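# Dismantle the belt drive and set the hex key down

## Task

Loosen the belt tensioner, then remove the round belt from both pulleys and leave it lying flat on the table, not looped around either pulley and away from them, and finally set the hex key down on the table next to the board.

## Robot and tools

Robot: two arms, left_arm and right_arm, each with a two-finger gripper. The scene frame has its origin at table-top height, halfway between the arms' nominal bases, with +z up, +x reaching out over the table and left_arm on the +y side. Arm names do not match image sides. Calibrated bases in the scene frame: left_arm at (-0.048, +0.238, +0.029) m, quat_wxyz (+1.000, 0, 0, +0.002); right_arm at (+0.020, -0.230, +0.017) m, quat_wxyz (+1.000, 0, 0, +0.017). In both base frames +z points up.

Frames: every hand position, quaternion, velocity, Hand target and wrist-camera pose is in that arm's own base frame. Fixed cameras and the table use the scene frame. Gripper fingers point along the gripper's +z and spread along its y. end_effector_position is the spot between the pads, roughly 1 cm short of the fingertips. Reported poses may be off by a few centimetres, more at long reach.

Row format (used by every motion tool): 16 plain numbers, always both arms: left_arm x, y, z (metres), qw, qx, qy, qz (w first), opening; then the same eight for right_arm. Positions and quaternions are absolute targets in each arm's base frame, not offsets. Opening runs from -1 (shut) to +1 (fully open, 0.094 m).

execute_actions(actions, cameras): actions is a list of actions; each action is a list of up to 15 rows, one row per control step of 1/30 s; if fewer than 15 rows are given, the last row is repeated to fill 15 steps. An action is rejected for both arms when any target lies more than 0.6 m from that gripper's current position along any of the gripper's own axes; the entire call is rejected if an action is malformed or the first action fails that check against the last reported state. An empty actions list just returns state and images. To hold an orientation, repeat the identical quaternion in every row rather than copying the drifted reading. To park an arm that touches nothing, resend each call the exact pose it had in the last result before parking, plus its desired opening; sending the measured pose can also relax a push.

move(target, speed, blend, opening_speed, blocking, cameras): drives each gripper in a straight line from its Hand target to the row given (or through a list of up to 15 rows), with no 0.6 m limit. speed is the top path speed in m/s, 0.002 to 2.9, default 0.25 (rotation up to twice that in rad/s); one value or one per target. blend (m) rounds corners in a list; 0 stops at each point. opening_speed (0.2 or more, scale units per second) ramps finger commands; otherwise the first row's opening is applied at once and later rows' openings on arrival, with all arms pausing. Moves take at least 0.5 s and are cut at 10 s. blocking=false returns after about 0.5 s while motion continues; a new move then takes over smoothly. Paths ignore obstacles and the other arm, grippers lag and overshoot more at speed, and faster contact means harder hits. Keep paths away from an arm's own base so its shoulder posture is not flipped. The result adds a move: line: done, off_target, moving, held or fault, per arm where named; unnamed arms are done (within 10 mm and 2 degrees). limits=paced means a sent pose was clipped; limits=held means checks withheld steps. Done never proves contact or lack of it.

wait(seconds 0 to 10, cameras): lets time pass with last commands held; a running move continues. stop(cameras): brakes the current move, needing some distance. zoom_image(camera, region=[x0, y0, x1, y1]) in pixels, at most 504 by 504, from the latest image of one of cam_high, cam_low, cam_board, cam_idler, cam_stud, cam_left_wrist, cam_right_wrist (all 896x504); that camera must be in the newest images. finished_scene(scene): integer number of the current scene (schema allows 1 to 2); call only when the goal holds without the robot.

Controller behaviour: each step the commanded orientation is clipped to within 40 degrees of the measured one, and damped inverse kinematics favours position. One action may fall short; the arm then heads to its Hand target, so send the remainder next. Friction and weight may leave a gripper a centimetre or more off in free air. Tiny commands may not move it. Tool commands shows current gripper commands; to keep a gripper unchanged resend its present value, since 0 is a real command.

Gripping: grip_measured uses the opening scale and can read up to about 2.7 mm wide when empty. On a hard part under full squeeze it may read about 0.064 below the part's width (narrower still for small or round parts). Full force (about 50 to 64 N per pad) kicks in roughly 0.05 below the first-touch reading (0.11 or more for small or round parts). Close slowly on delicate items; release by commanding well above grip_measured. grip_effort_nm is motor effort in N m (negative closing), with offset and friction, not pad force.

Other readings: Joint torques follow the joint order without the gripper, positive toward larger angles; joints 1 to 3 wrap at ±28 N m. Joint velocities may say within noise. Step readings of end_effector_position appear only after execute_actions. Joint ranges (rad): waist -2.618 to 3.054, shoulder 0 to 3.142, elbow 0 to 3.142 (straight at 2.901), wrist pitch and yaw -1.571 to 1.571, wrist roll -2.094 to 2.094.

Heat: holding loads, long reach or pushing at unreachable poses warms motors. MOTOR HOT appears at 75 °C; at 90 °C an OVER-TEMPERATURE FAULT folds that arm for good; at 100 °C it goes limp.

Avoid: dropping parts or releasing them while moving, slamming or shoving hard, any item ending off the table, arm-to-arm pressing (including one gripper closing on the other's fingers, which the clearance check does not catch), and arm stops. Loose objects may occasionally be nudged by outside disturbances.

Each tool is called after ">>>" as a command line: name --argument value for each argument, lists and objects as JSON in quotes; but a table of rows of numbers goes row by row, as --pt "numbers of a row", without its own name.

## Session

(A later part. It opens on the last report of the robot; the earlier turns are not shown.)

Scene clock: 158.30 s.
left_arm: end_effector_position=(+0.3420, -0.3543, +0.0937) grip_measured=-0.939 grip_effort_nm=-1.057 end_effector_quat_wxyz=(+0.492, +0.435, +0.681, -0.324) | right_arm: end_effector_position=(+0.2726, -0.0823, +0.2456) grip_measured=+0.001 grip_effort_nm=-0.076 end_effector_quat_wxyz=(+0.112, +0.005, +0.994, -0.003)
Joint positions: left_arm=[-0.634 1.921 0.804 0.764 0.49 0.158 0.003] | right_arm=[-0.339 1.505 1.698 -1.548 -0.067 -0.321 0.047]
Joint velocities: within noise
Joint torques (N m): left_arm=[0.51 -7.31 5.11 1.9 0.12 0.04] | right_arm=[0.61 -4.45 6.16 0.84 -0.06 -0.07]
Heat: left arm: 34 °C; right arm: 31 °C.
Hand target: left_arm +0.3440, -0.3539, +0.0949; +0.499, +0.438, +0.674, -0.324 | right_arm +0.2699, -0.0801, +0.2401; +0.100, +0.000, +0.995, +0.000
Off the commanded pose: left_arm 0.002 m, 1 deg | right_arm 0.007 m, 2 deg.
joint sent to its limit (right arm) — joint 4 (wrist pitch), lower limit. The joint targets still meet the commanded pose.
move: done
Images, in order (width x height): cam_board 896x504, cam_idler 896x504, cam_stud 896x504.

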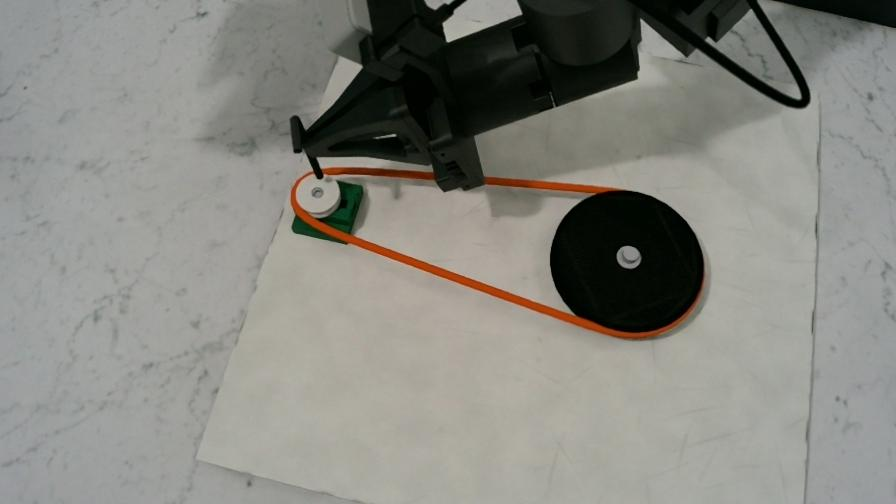

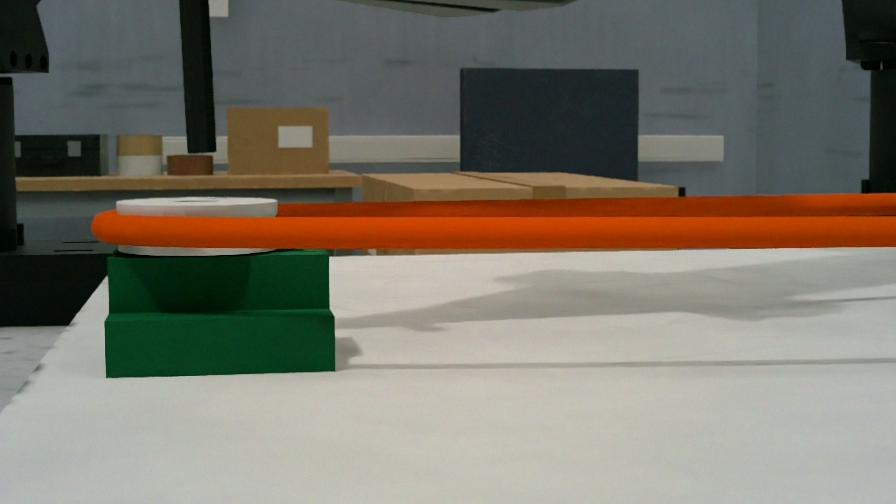

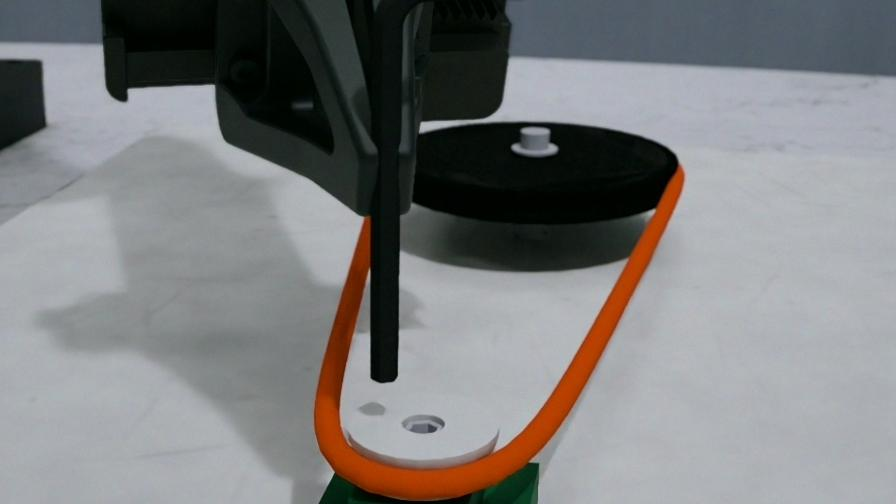

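>>> move --pt "0.350 -0.351 0.11 0.517 0.429 0.661 -0.336 -1 0.27 -0.08 0.24 0.1 0 0.995 0 0" --pt "0.350 -0.351 0.083 0.517 0.429 0.661 -0.336 -1 0.27 -0.08 0.24 0.1 0 0.995 0 0" --speed 0.08 --cameras '["cam_board","cam_idler","cam_stud"]'

>>> zoom_image --camera "cam_stud" --region '[360, 340, 480, 460]'

>>> zoom_image --camera "cam_board" --region '[240, 130, 400, 250]'

Scene clock: 177.40 s.
left_arm: end_effector_position=(+0.3520, -0.3543, +0.0894) grip_measured=-0.939 grip_effort_nm=-1.053 end_effector_quat_wxyz=(+0.521, +0.431, +0.658, -0.332) | right_arm: end_effector_position=(+0.2726, -0.0823, +0.2456) grip_measured=+0.001 grip_effort_nm=-0.081 end_effector_quat_wxyz=(+0.112, +0.005, +0.994, -0.003)
Joint positions: left_arm=[-0.613 2.006 0.802 0.928 0.519 0.152 0.003] | right_arm=[-0.339 1.505 1.698 -1.548 -0.067 -0.321 0.047]
Joint velocities: within noise
Joint torques (N m): left_arm=[0.28 -7.69 3.36 1.92 0.11 -0.12] | right_arm=[0.59 -4.59 6.16 0.83 -0.05 -0.06]
Heat: left arm: 35 °C; right arm: 31 °C.
Hand target: left_arm +0.3501, -0.3510, +0.0832; +0.517, +0.429, +0.661, -0.336 | right_arm +0.2699, -0.0801, +0.2401; +0.100, +0.000, +0.995, +0.000
Off the commanded pose: left_arm 0.007 m, 1 deg | right_arm 0.007 m, 2 deg.
joint sent to its limit (right arm) — joint 4 (wrist pitch), lower limit. The joint targets still meet the commanded pose.
move: done
Images, in order (width x height): cam_board 896x504, cam_idler 896x504, cam_stud 896x504.

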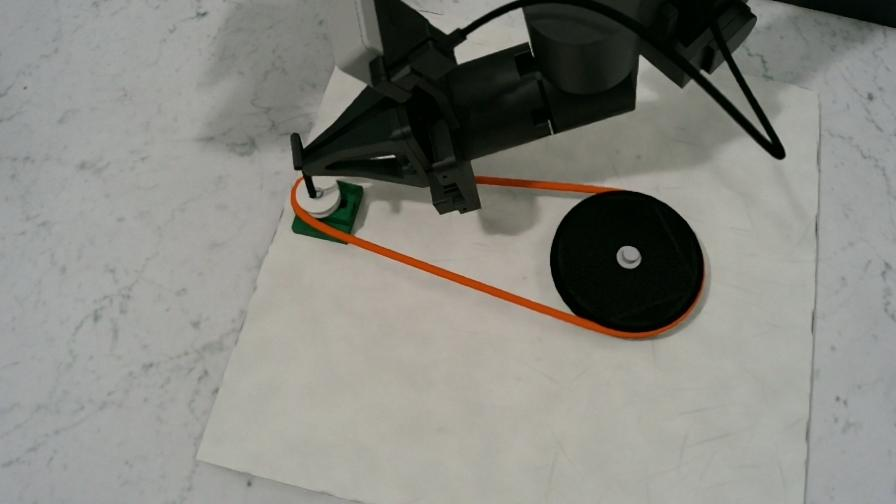

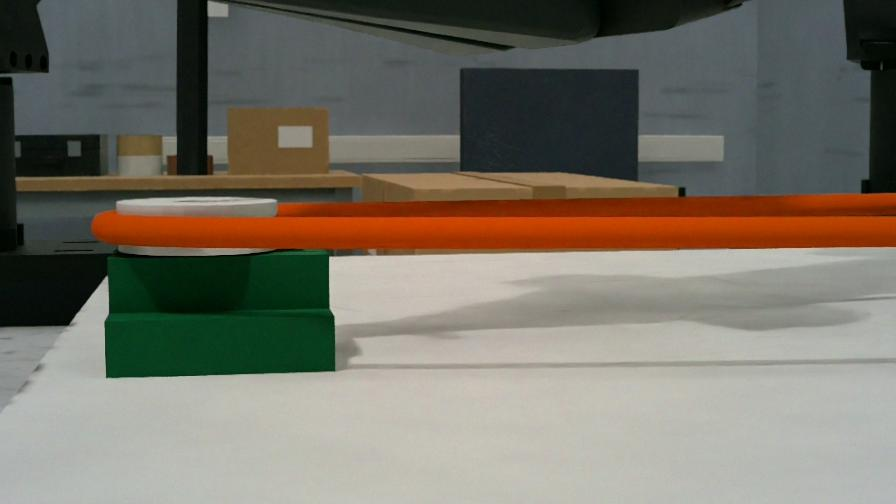

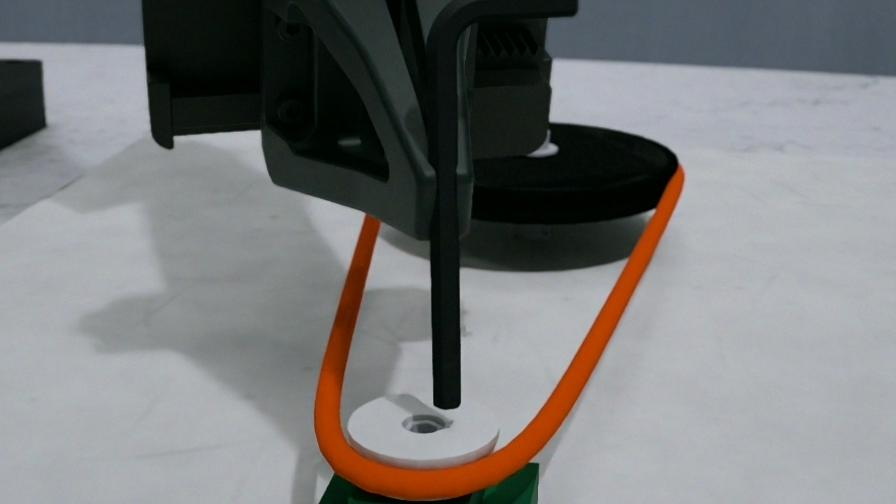

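Scaled by 4.200 from the camera's 896x504 image, which has a finer 1280x720 frame.

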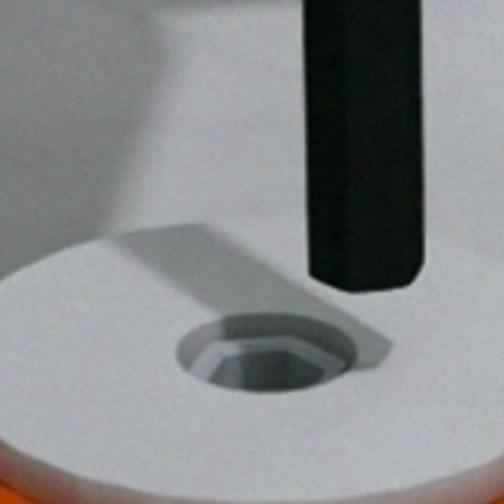

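Scaled by 3.150 from the camera's 896x504 image, which has a finer 1280x720 frame.

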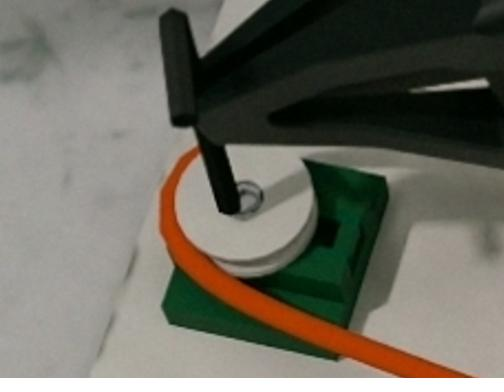

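>>> move --pt "0.3455 -0.3505 0.115 0.517 0.429 0.661 -0.336 -1 0.27 -0.08 0.24 0.1 0 0.995 0 0" --speed 0.1 --cameras '[]'

>>> move --pt "0.3452 -0.3505 0.075 0.517 0.429 0.661 -0.336 -1 0.27 -0.08 0.24 0.1 0 0.995 0 0" --speed 0.1 --cameras '["cam_board","cam_idler","cam_stud"]'

>>> zoom_image --camera "cam_stud" --region '[360, 340, 480, 460]'

>>> zoom_image --camera "cam_board" --region '[240, 130, 400, 250]'

Scene clock: 190.07 s.
left_arm: end_effector_position=(+0.3481, -0.3516, +0.1065) grip_measured=-0.939 grip_effort_nm=-1.062 end_effector_quat_wxyz=(+0.513, +0.431, +0.664, -0.333) | right_arm: end_effector_position=(+0.2726, -0.0823, +0.2456) grip_measured=+0.001 grip_effort_nm=-0.081 end_effector_quat_wxyz=(+0.112, +0.005, +0.994, -0.003)
Joint positions: left_arm=[-0.613 1.923 0.802 0.826 0.52 0.149 0.003] | right_arm=[-0.339 1.505 1.698 -1.548 -0.067 -0.321 0.047]
Joint velocities: within noise
Joint torques (N m): left_arm=[-0.08 -10.21 4.26 1.63 0.11 -0.09] | right_arm=[0.61 -4.53 6.19 0.84 -0.07 -0.06]
Heat: left arm: 37 °C; right arm: 31 °C.
Hand target: left_arm +0.3456, -0.3506, +0.1149; +0.517, +0.429, +0.661, -0.336 | right_arm +0.2699, -0.0801, +0.2401; +0.100, +0.000, +0.995, +0.000
Off the commanded pose: left_arm 0.009 m, 1 deg | right_arm 0.007 m, 2 deg.
joint sent to its limit (right arm) — joint 4 (wrist pitch), lower limit. The joint targets still meet the commanded pose.
move: done
No camera images: "cameras" was empty.

Scene clock: 191.00 s.
left_arm: end_effector_position=(+0.3489, -0.3524, +0.0831) grip_measured=-0.939 grip_effort_nm=-1.062 end_effector_quat_wxyz=(+0.522, +0.431, +0.656, -0.334) | right_arm: end_effector_position=(+0.2726, -0.0823, +0.2456) grip_measured=+0.001 grip_effort_nm=-0.076 end_effector_quat_wxyz=(+0.112, +0.005, +0.994, -0.003)
Joint positions: left_arm=[-0.613 2.024 0.781 0.971 0.521 0.149 0.003] | right_arm=[-0.339 1.505 1.698 -1.548 -0.067 -0.321 0.047]
Joint velocities: within noise
Joint torques (N m): left_arm=[0.08 -7.45 3.08 1.93 0.01 -0.11] | right_arm=[0.59 -4.53 6.2 0.83 -0.07 -0.06]
Heat: left arm: 37 °C; right arm: 31 °C.
Hand target: left_arm +0.3452, -0.3505, +0.0752; +0.517, +0.429, +0.661, -0.336 | right_arm +0.2699, -0.0801, +0.2401; +0.100, +0.000, +0.995, +0.000
Off the commanded pose: left_arm 0.009 m, 1 deg | right_arm 0.007 m, 2 deg.
joint sent to its limit (right arm) — joint 4 (wrist pitch), lower limit. The joint targets still meet the commanded pose.
move: done
Images, in order (width x height): cam_board 896x504, cam_idler 896x504, cam_stud 896x504.

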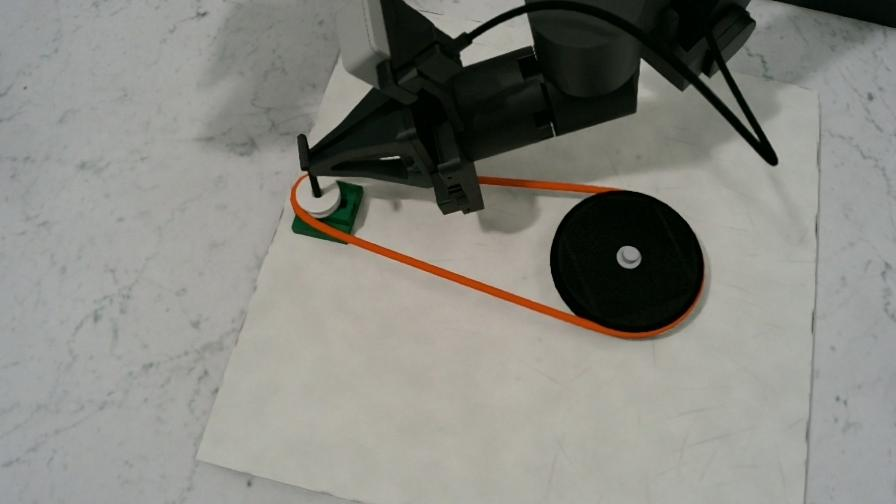

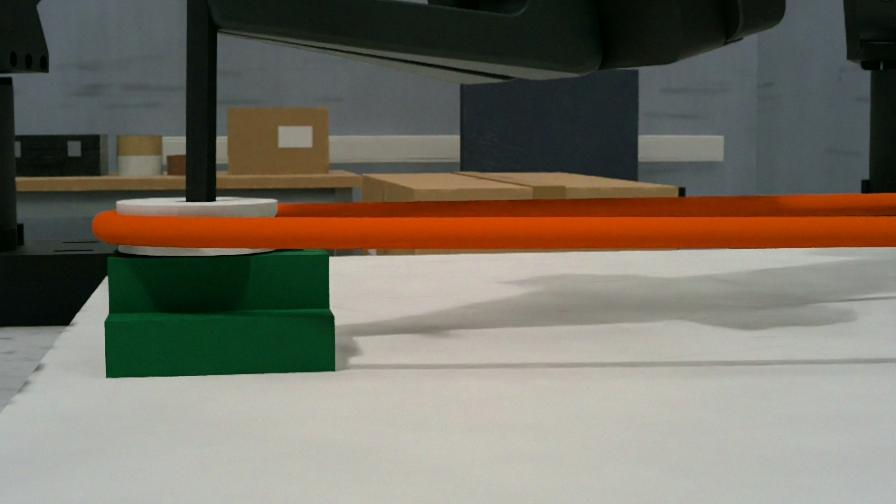

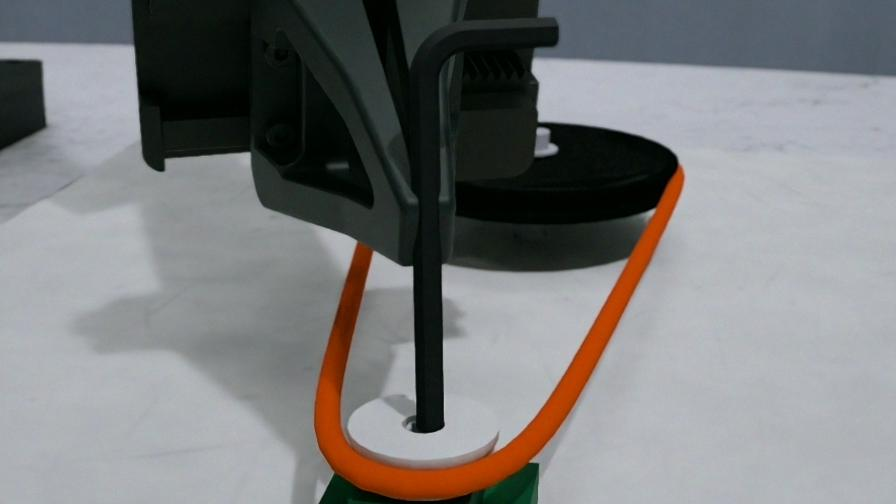

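Scaled by 4.200 from the camera's 896x504 image, which has a finer 1280x720 frame.

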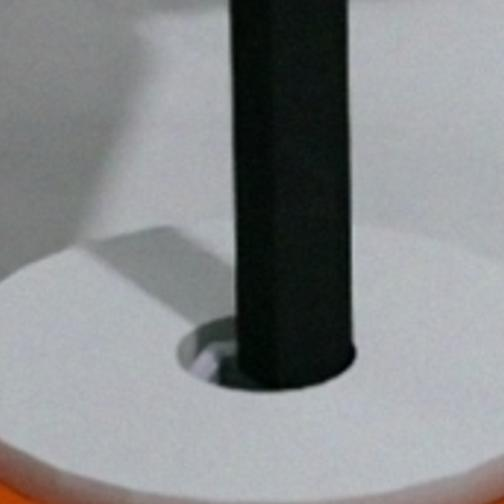

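Scaled by 3.150 from the camera's 896x504 image, which has a finer 1280x720 frame.

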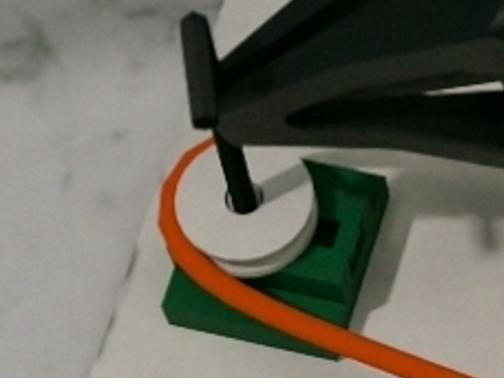

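>>> move --pt "0.3438 -0.3516 0.115 0.517 0.429 0.661 -0.336 -1 0.27 -0.08 0.24 0.1 0 0.995 0 0" --speed 0.1 --cameras '[]'

>>> move --pt "0.3435 -0.3516 0.073 0.517 0.429 0.661 -0.336 -1 0.27 -0.08 0.24 0.1 0 0.995 0 0" --speed 0.1 --cameras '["cam_board","cam_idler","cam_stud"]'

>>> zoom_image --camera "cam_stud" --region '[360, 340, 480, 460]'

>>> zoom_image --camera "cam_board" --region '[240, 130, 400, 250]'

Scene clock: 206.47 s.
left_arm: end_effector_position=(+0.3437, -0.3487, +0.1008) grip_measured=-0.939 grip_effort_nm=-1.057 end_effector_quat_wxyz=(+0.506, +0.430, +0.669, -0.334) | right_arm: end_effector_position=(+0.2726, -0.0823, +0.2456) grip_measured=+0.001 grip_effort_nm=-0.081 end_effector_quat_wxyz=(+0.112, +0.005, +0.994, -0.003)
Joint positions: left_arm=[-0.613 1.92 0.781 0.829 0.521 0.147 0.003] | right_arm=[-0.339 1.505 1.698 -1.548 -0.067 -0.321 0.047]
Joint velocities: within noise
Joint torques (N m): left_arm=[-0.57 -10.22 5.31 1.63 -0.01 -0.11] | right_arm=[0.53 -4.51 6.22 0.82 -0.05 -0.06]
Heat: left arm: 38 °C; right arm: 31 °C.
Hand target: left_arm +0.3438, -0.3515, +0.1149; +0.517, +0.429, +0.661, -0.336 | right_arm +0.2699, -0.0801, +0.2401; +0.100, +0.000, +0.995, +0.000
Off the commanded pose: left_arm 0.014 m, 2 deg | right_arm 0.007 m, 2 deg.
joint sent to its limit (right arm) — joint 4 (wrist pitch), lower limit. The joint targets still meet the commanded pose.
move: off_target (left_arm)
No camera images: "cameras" was empty.

Scene clock: 207.43 s.
left_arm: end_effector_position=(+0.3493, -0.3525, +0.0828) grip_measured=-0.939 grip_effort_nm=-1.062 end_effector_quat_wxyz=(+0.524, +0.429, +0.655, -0.334) | right_arm: end_effector_position=(+0.2726, -0.0823, +0.2456) grip_measured=+0.001 grip_effort_nm=-0.081 end_effector_quat_wxyz=(+0.112, +0.005, +0.994, -0.003)
Joint positions: left_arm=[-0.613 2.03 0.781 0.984 0.52 0.147 0.003] | right_arm=[-0.339 1.505 1.698 -1.548 -0.067 -0.321 0.047]
Joint velocities: within noise
Joint torques (N m): left_arm=[-0.64 -7.41 2.96 1.87 0.02 -0.08] | right_arm=[0.58 -4.52 6.17 0.83 -0.06 -0.07]
Heat: left arm: 38 °C; right arm: 31 °C.
Hand target: left_arm +0.3435, -0.3515, +0.0731; +0.516, +0.429, +0.661, -0.336 | right_arm +0.2699, -0.0801, +0.2401; +0.100, +0.000, +0.995, +0.000
Off the commanded pose: left_arm 0.011 m, 1 deg | right_arm 0.007 m, 2 deg.
joint sent to its limit (right arm) — joint 4 (wrist pitch), lower limit. The joint targets still meet the commanded pose.
move: off_target (left_arm)
Images, in order (width x height): cam_board 896x504, cam_idler 896x504, cam_stud 896x504.

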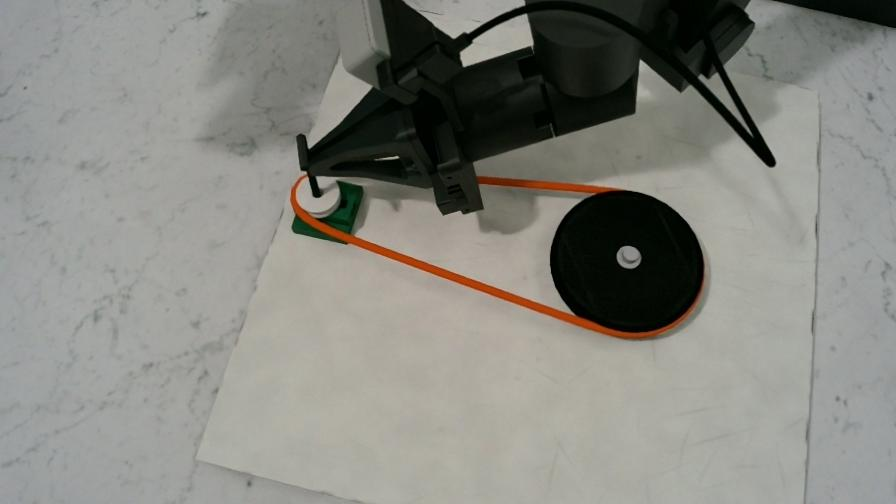

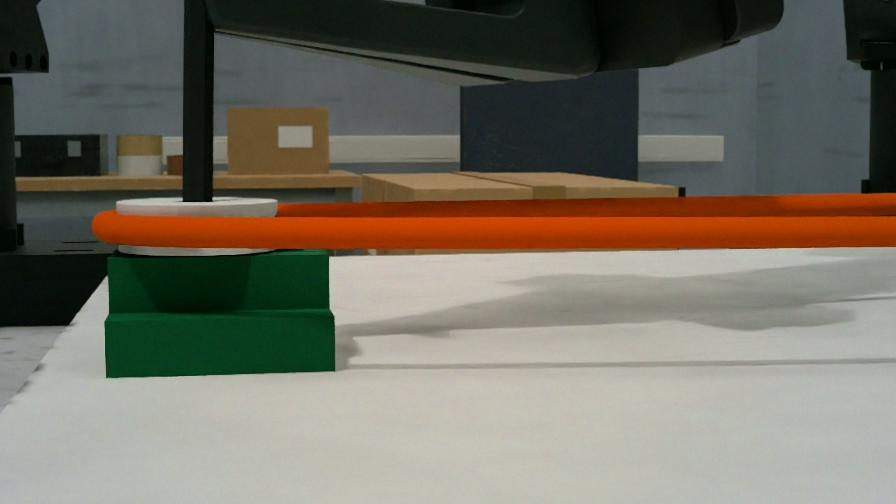

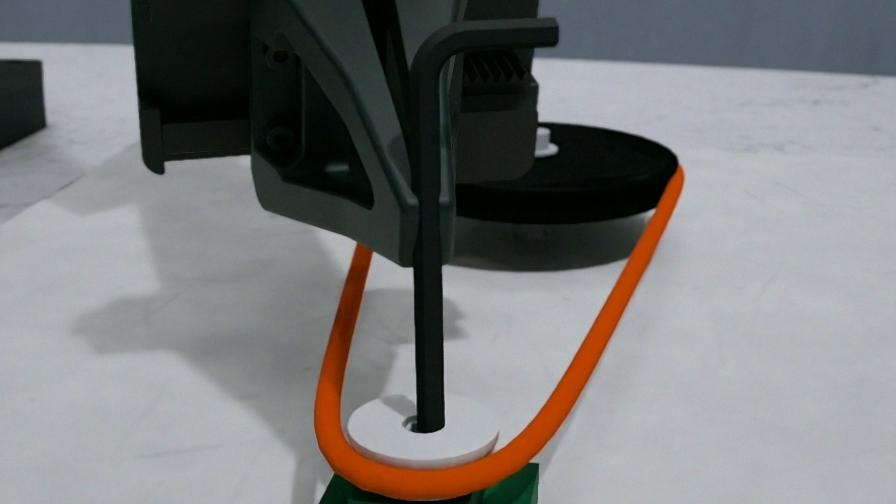

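Scaled by 4.200 from the camera's 896x504 image, which has a finer 1280x720 frame.

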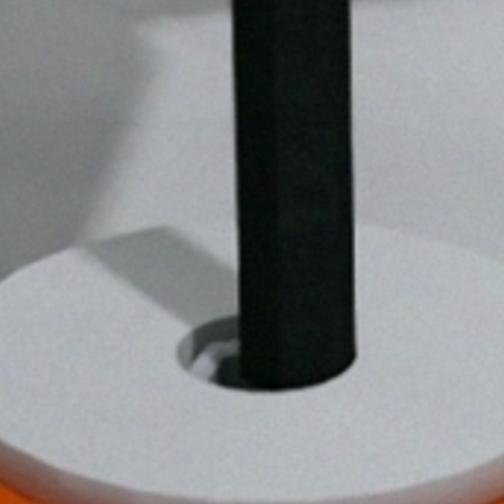

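Scaled by 3.150 from the camera's 896x504 image, which has a finer 1280x720 frame.

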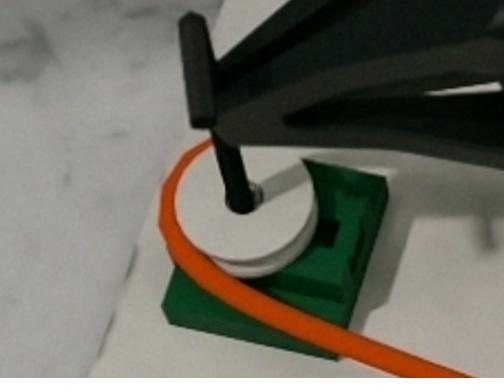

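>>> move --pt "0.339 -0.3516 0.125 0.517 0.429 0.661 -0.336 -1 0.27 -0.08 0.24 0.1 0 0.995 0 0" --speed 0.1 --cameras '[]'

>>> move --pt "0.3405 -0.3516 0.073 0.517 0.429 0.661 -0.336 -1 0.27 -0.08 0.24 0.1 0 0.995 0 0" --speed 0.1 --cameras '["cam_board","cam_idler","cam_stud"]'

>>> zoom_image --camera "cam_stud" --region '[360, 340, 480, 460]'

>>> zoom_image --camera "cam_board" --region '[240, 130, 400, 250]'

Scene clock: 219.03 s.
left_arm: end_effector_position=(+0.3403, -0.3495, +0.1131) grip_measured=-0.939 grip_effort_nm=-1.057 end_effector_quat_wxyz=(+0.509, +0.430, +0.667, -0.334) | right_arm: end_effector_position=(+0.2726, -0.0823, +0.2456) grip_measured=+0.001 grip_effort_nm=-0.085 end_effector_quat_wxyz=(+0.112, +0.005, +0.994, -0.003)
Joint positions: left_arm=[-0.621 1.875 0.781 0.791 0.513 0.144 0.003] | right_arm=[-0.339 1.505 1.698 -1.548 -0.067 -0.321 0.047]
Joint velocities: within noise
Joint torques (N m): left_arm=[-0.43 -9.81 5.15 1.7 0.04 -0.08] | right_arm=[0.58 -4.49 6.16 0.84 -0.07 -0.05]
Heat: left arm: 38 °C; right arm: 31 °C.
Hand target: left_arm +0.3391, -0.3515, +0.1249; +0.517, +0.429, +0.661, -0.336 | right_arm +0.2699, -0.0801, +0.2401; +0.100, +0.000, +0.995, +0.000
Off the commanded pose: left_arm 0.012 m, 1 deg | right_arm 0.007 m, 2 deg.
joint sent to its limit (right arm) — joint 4 (wrist pitch), lower limit. The joint targets still meet the commanded pose.
move: off_target (left_arm)
No camera images: "cameras" was empty.

Scene clock: 220.10 s.
left_arm: end_effector_position=(+0.3452, -0.3531, +0.0836) grip_measured=-0.939 grip_effort_nm=-1.057 end_effector_quat_wxyz=(+0.526, +0.430, +0.654, -0.335) | right_arm: end_effector_position=(+0.2726, -0.0823, +0.2456) grip_measured=+0.001 grip_effort_nm=-0.085 end_effector_quat_wxyz=(+0.112, +0.005, +0.994, -0.003)
Joint positions: left_arm=[-0.621 2.023 0.767 0.997 0.514 0.144 0.003] | right_arm=[-0.339 1.505 1.698 -1.548 -0.067 -0.321 0.047]
Joint velocities: within noise
Joint torques (N m): left_arm=[-0.01 -7.05 3.17 1.85 -0.01 -0.05] | right_arm=[0.59 -4.51 6.2 0.83 -0.06 -0.05]
Heat: left arm: 39 °C; right arm: 31 °C.
Hand target: left_arm +0.3405, -0.3515, +0.0733; +0.517, +0.429, +0.661, -0.336 | right_arm +0.2699, -0.0801, +0.2401; +0.100, +0.000, +0.995, +0.000
Off the commanded pose: left_arm 0.012 m, 1 deg | right_arm 0.007 m, 2 deg.
joint sent to its limit (right arm) — joint 4 (wrist pitch), lower limit. The joint targets still meet the commanded pose.
move: off_target (left_arm)
Images, in order (width x height): cam_board 896x504, cam_idler 896x504, cam_stud 896x504.

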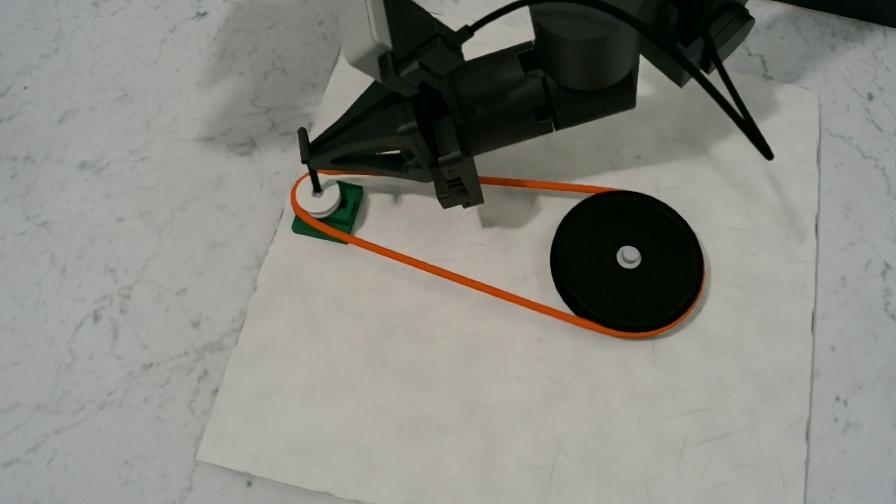

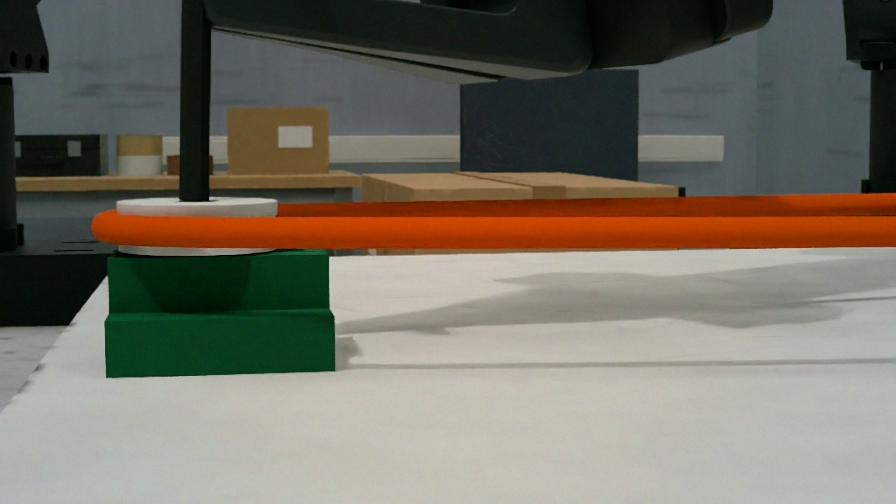

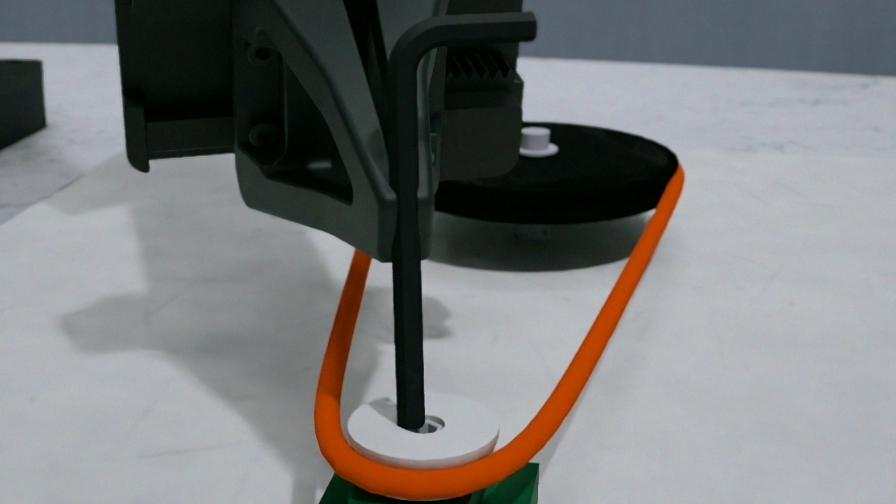

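Scaled by 4.200 from the camera's 896x504 image, which has a finer 1280x720 frame.

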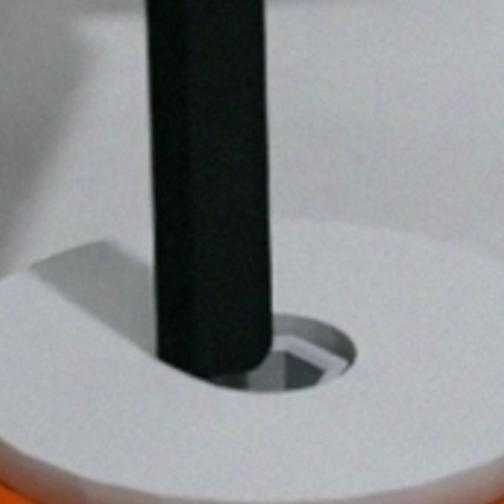

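Scaled by 3.150 from the camera's 896x504 image, which has a finer 1280x720 frame.

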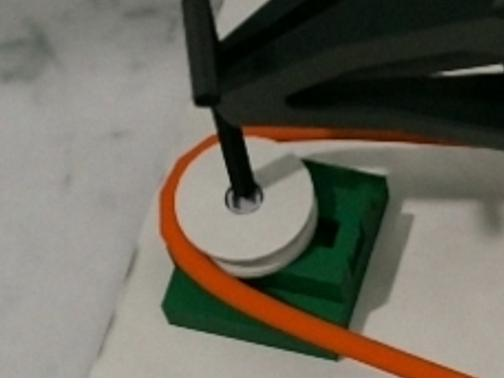

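>>> move --pt "0.3425 -0.3516 0.125 0.517 0.429 0.661 -0.336 -1 0.27 -0.08 0.24 0.1 0 0.995 0 0" --speed 0.1 --cameras '[]'

>>> move --pt "0.3428 -0.3516 0.072 0.517 0.429 0.661 -0.336 -1 0.27 -0.08 0.24 0.1 0 0.995 0 0" --speed 0.1 --cameras '["cam_board","cam_idler","cam_stud"]'

>>> zoom_image --camera "cam_stud" --region '[360, 340, 480, 460]'

>>> zoom_image --camera "cam_board" --region '[240, 130, 400, 250]'

Scene clock: 234.17 s.
left_arm: end_effector_position=(+0.3369, -0.3472, +0.1033) grip_measured=-0.939 grip_effort_nm=-1.057 end_effector_quat_wxyz=(+0.498, +0.431, +0.675, -0.334) | right_arm: end_effector_position=(+0.2726, -0.0823, +0.2456) grip_measured=+0.001 grip_effort_nm=-0.081 end_effector_quat_wxyz=(+0.112, +0.005, +0.994, -0.003)
Joint positions: left_arm=[-0.621 1.882 0.767 0.787 0.514 0.144 0.003] | right_arm=[-0.339 1.505 1.698 -1.548 -0.067 -0.321 0.047]
Joint velocities: within noise
Joint torques (N m): left_arm=[-0.12 -10.3 7.13 1.59 0.07 -0.07] | right_arm=[0.57 -4.52 6.22 0.84 -0.06 -0.06]
Heat: left arm: 40 °C; right arm: 31 °C.
Hand target: left_arm +0.3421, -0.3512, +0.1251; +0.517, +0.429, +0.661, -0.336 | right_arm +0.2699, -0.0801, +0.2401; +0.100, +0.000, +0.995, +0.000
Off the commanded pose: left_arm 0.023 m, 3 deg | right_arm 0.007 m, 2 deg.
joint sent to its limit (right arm) — joint 4 (wrist pitch), lower limit. The joint targets still meet the commanded pose.
move: off_target (left_arm)
No camera images: "cameras" was empty.

Scene clock: 235.23 s.
left_arm: end_effector_position=(+0.3450, -0.3536, +0.0833) grip_measured=-0.939 grip_effort_nm=-1.057 end_effector_quat_wxyz=(+0.527, +0.430, +0.651, -0.336) | right_arm: end_effector_position=(+0.2726, -0.0823, +0.2456) grip_measured=+0.001 grip_effort_nm=-0.081 end_effector_quat_wxyz=(+0.112, +0.005, +0.994, -0.003)
Joint positions: left_arm=[-0.621 2.029 0.767 1.008 0.517 0.144 0.003] | right_arm=[-0.339 1.505 1.698 -1.548 -0.067 -0.321 0.047]
Joint velocities: within noise
Joint torques (N m): left_arm=[0.12 -7.15 3.67 1.72 0.01 -0.05] | right_arm=[0.61 -4.53 6.15 0.82 -0.07 -0.05]
Heat: left arm: 40 °C; right arm: 31 °C.
Hand target: left_arm +0.3427, -0.3514, +0.0722; +0.517, +0.429, +0.661, -0.336 | right_arm +0.2699, -0.0801, +0.2401; +0.100, +0.000, +0.995, +0.000
Off the commanded pose: left_arm 0.012 m, 2 deg | right_arm 0.007 m, 2 deg.
joint sent to its limit (right arm) — joint 4 (wrist pitch), lower limit. The joint targets still meet the commanded pose.
move: off_target (left_arm)
Images, in order (width x height): cam_board 896x504, cam_idler 896x504, cam_stud 896x504.

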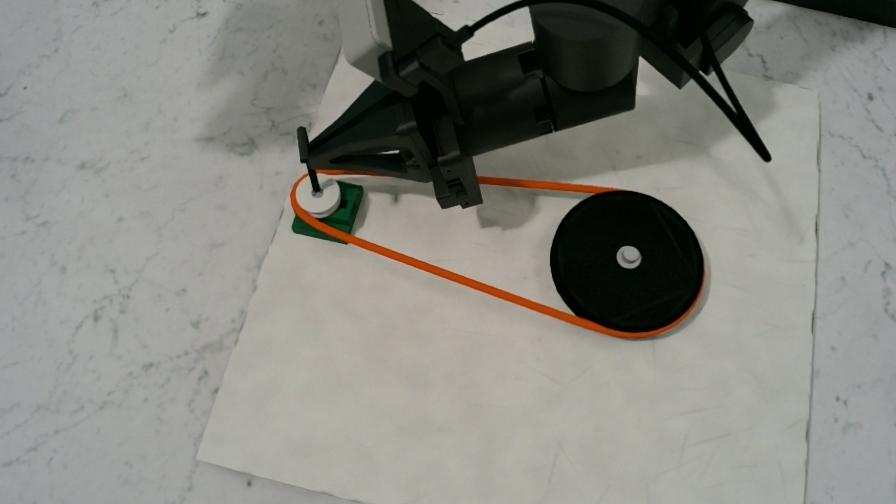

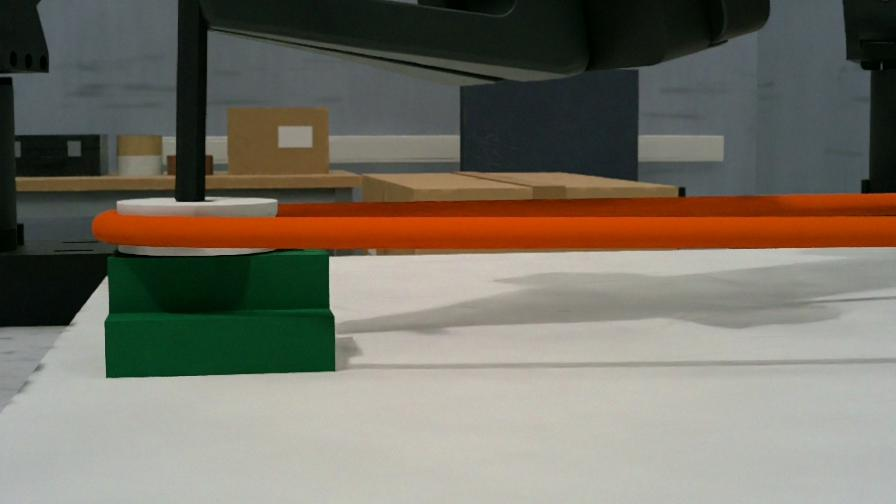

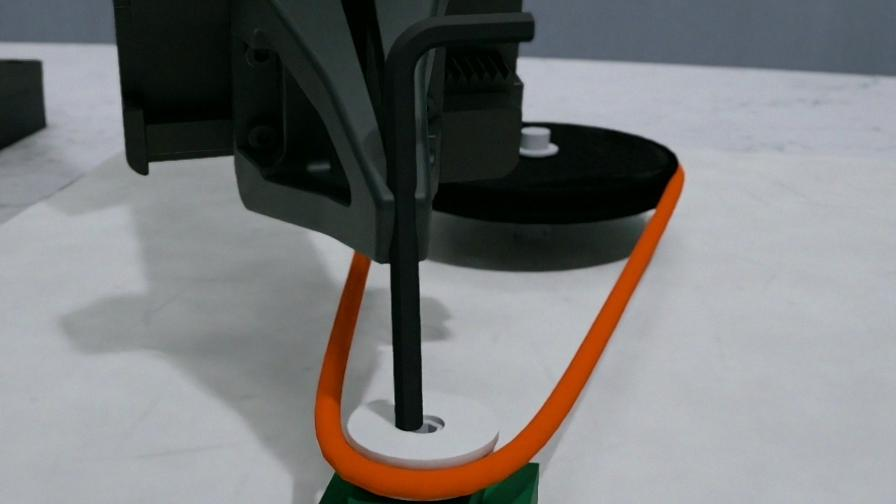

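Scaled by 4.200 from the camera's 896x504 image, which has a finer 1280x720 frame.

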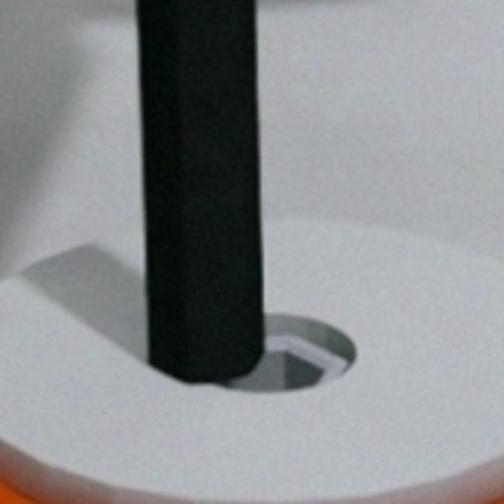

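Scaled by 3.150 from the camera's 896x504 image, which has a finer 1280x720 frame.

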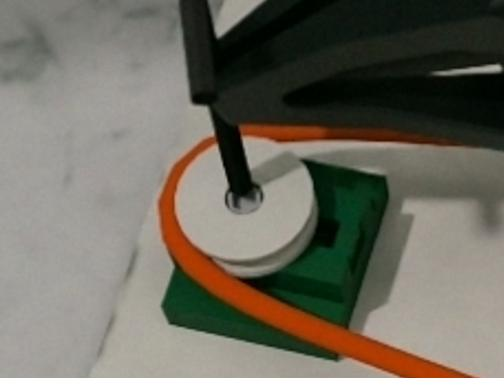

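>>> move --pt "0.348 -0.350 0.125 0.517 0.429 0.661 -0.336 -1 0.27 -0.08 0.24 0.1 0 0.995 0 0" --pt "0.3455 -0.3505 0.073 0.517 0.429 0.661 -0.336 -1 0.27 -0.08 0.24 0.1 0 0.995 0 0" --speed 0.06 --cameras '["cam_stud","cam_idler"]'

>>> zoom_image --camera "cam_stud" --region '[360, 340, 480, 460]'

Scene clock: 284.80 s.
left_arm: end_effector_position=(+0.3466, -0.3521, +0.0824) grip_measured=-0.939 grip_effort_nm=-1.057 end_effector_quat_wxyz=(+0.524, +0.430, +0.654, -0.336) | right_arm: end_effector_position=(+0.2726, -0.0823, +0.2456) grip_measured=+0.001 grip_effort_nm=-0.081 end_effector_quat_wxyz=(+0.112, +0.005, +0.994, -0.003)
Joint positions: left_arm=[-0.615 2.029 0.77 0.998 0.521 0.144 0.003] | right_arm=[-0.339 1.505 1.698 -1.548 -0.067 -0.321 0.047]
Joint velocities: within noise
Joint torques (N m): left_arm=[0.13 -7.2 4 1.71 0.09 -0.09] | right_arm=[0.62 -4.56 6.17 0.83 -0.08 -0.07]
Heat: left arm: 40 °C; right arm: 31 °C.
Hand target: left_arm +0.3454, -0.3505, +0.0731; +0.517, +0.429, +0.661, -0.336 | right_arm +0.2699, -0.0801, +0.2401; +0.100, +0.000, +0.995, +0.000
Off the commanded pose: left_arm 0.010 m, 1 deg | right_arm 0.007 m, 2 deg.
joint sent to its limit (right arm) — joint 4 (wrist pitch), lower limit. The joint targets still meet the commanded pose.
move: done
Images, in order (width x height): cam_idler 896x504, cam_stud 896x504.

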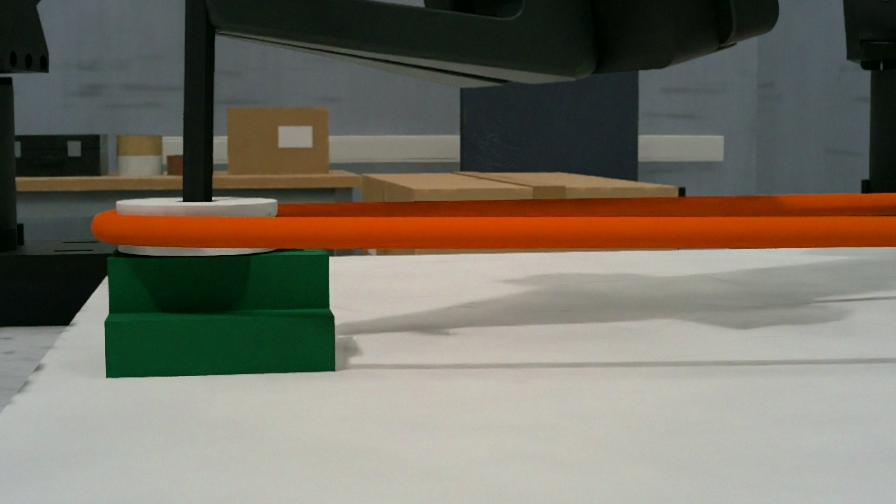

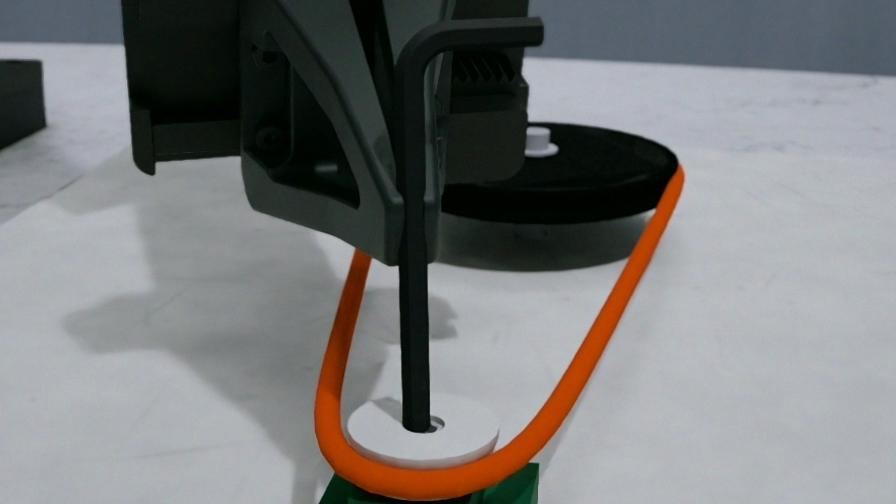

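Scaled by 4.200 from the camera's 896x504 image, which has a finer 1280x720 frame.

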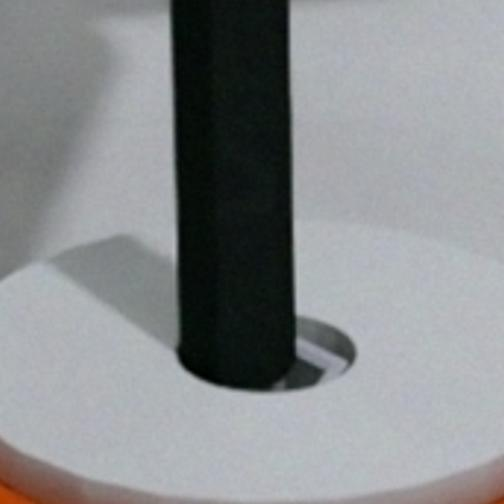

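>>> move --pt "0.350 -0.3505 0.069 0.517 0.429 0.661 -0.336 -1 0.27 -0.08 0.24 0.1 0 0.995 0 0" --pt "0.352 -0.3525 0.069 0.517 0.429 0.661 -0.336 -1 0.27 -0.08 0.24 0.1 0 0.995 0 0" --pt "0.352 -0.3465 0.069 0.517 0.429 0.661 -0.336 -1 0.27 -0.08 0.24 0.1 0 0.995 0 0" --speed 0.015 --cameras '["cam_stud","cam_idler"]'

>>> zoom_image --camera "cam_stud" --region '[360, 340, 480, 460]'

Scene clock: 292.57 s.
left_arm: end_effector_position=(+0.3484, -0.3505, +0.0819) grip_measured=-0.939 grip_effort_nm=-1.057 end_effector_quat_wxyz=(+0.530, +0.431, +0.646, -0.341) | right_arm: end_effector_position=(+0.2726, -0.0823, +0.2456) grip_measured=+0.001 grip_effort_nm=-0.081 end_effector_quat_wxyz=(+0.112, +0.005, +0.994, -0.003)
Joint positions: left_arm=[-0.603 2.049 0.77 1.036 0.543 0.144 0.003] | right_arm=[-0.339 1.505 1.698 -1.548 -0.067 -0.321 0.047]
Joint velocities: within noise
Joint torques (N m): left_arm=[0.76 -7.13 4.66 1.45 0.03 0.02] | right_arm=[0.58 -4.49 6.16 0.85 -0.07 -0.06]
Heat: left arm: 40 °C; right arm: 31 °C.
Hand target: left_arm +0.3517, -0.3463, +0.0693; +0.517, +0.429, +0.660, -0.336 | right_arm +0.2699, -0.0801, +0.2401; +0.100, +0.000, +0.995, +0.000
Off the commanded pose: left_arm 0.014 m, 2 deg | right_arm 0.007 m, 2 deg.
joint sent to its limit (right arm) — joint 4 (wrist pitch), lower limit. The joint targets still meet the commanded pose.
move: off_target (left_arm)
Images, in order (width x height): cam_idler 896x504, cam_stud 896x504.

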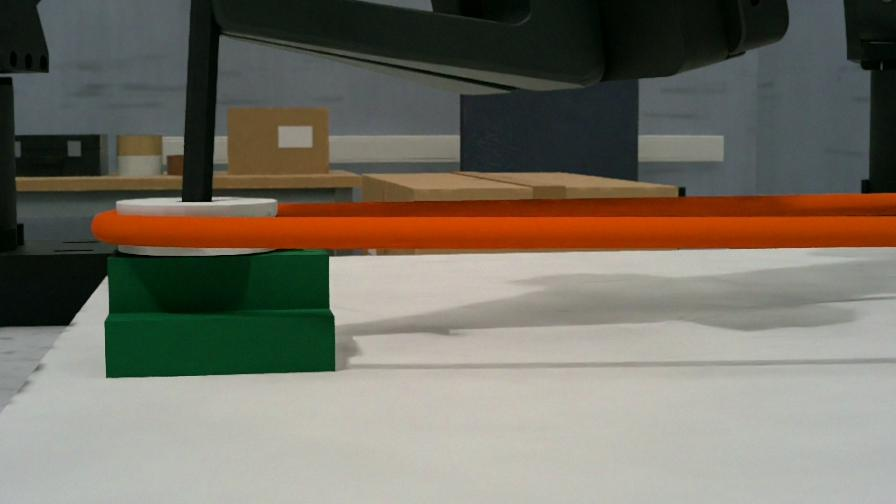

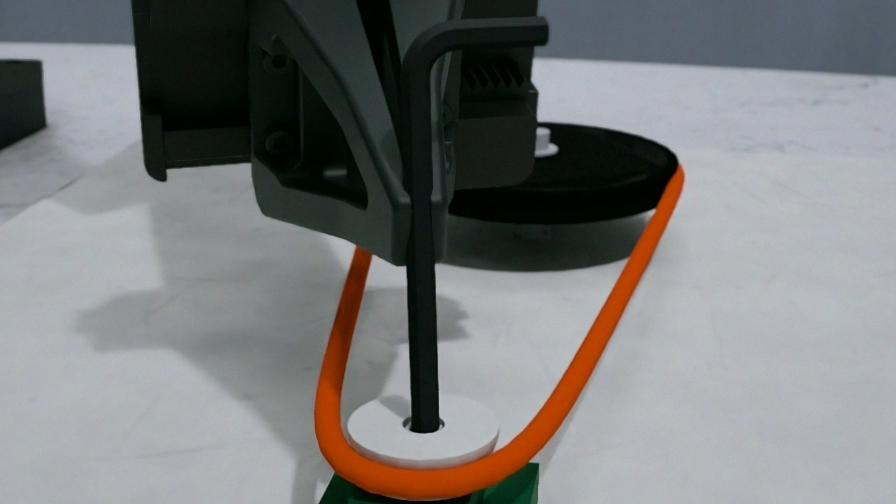

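Scaled by 4.200 from the camera's 896x504 image, which has a finer 1280x720 frame.

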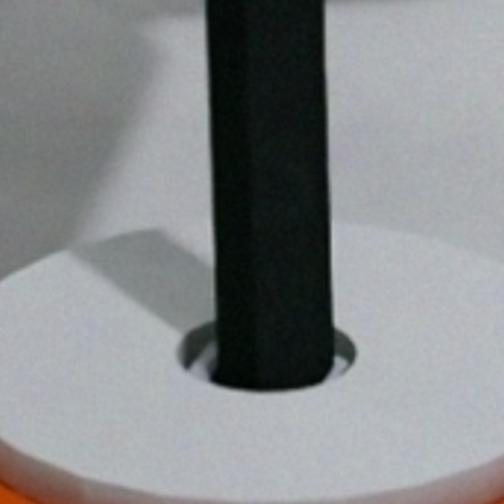

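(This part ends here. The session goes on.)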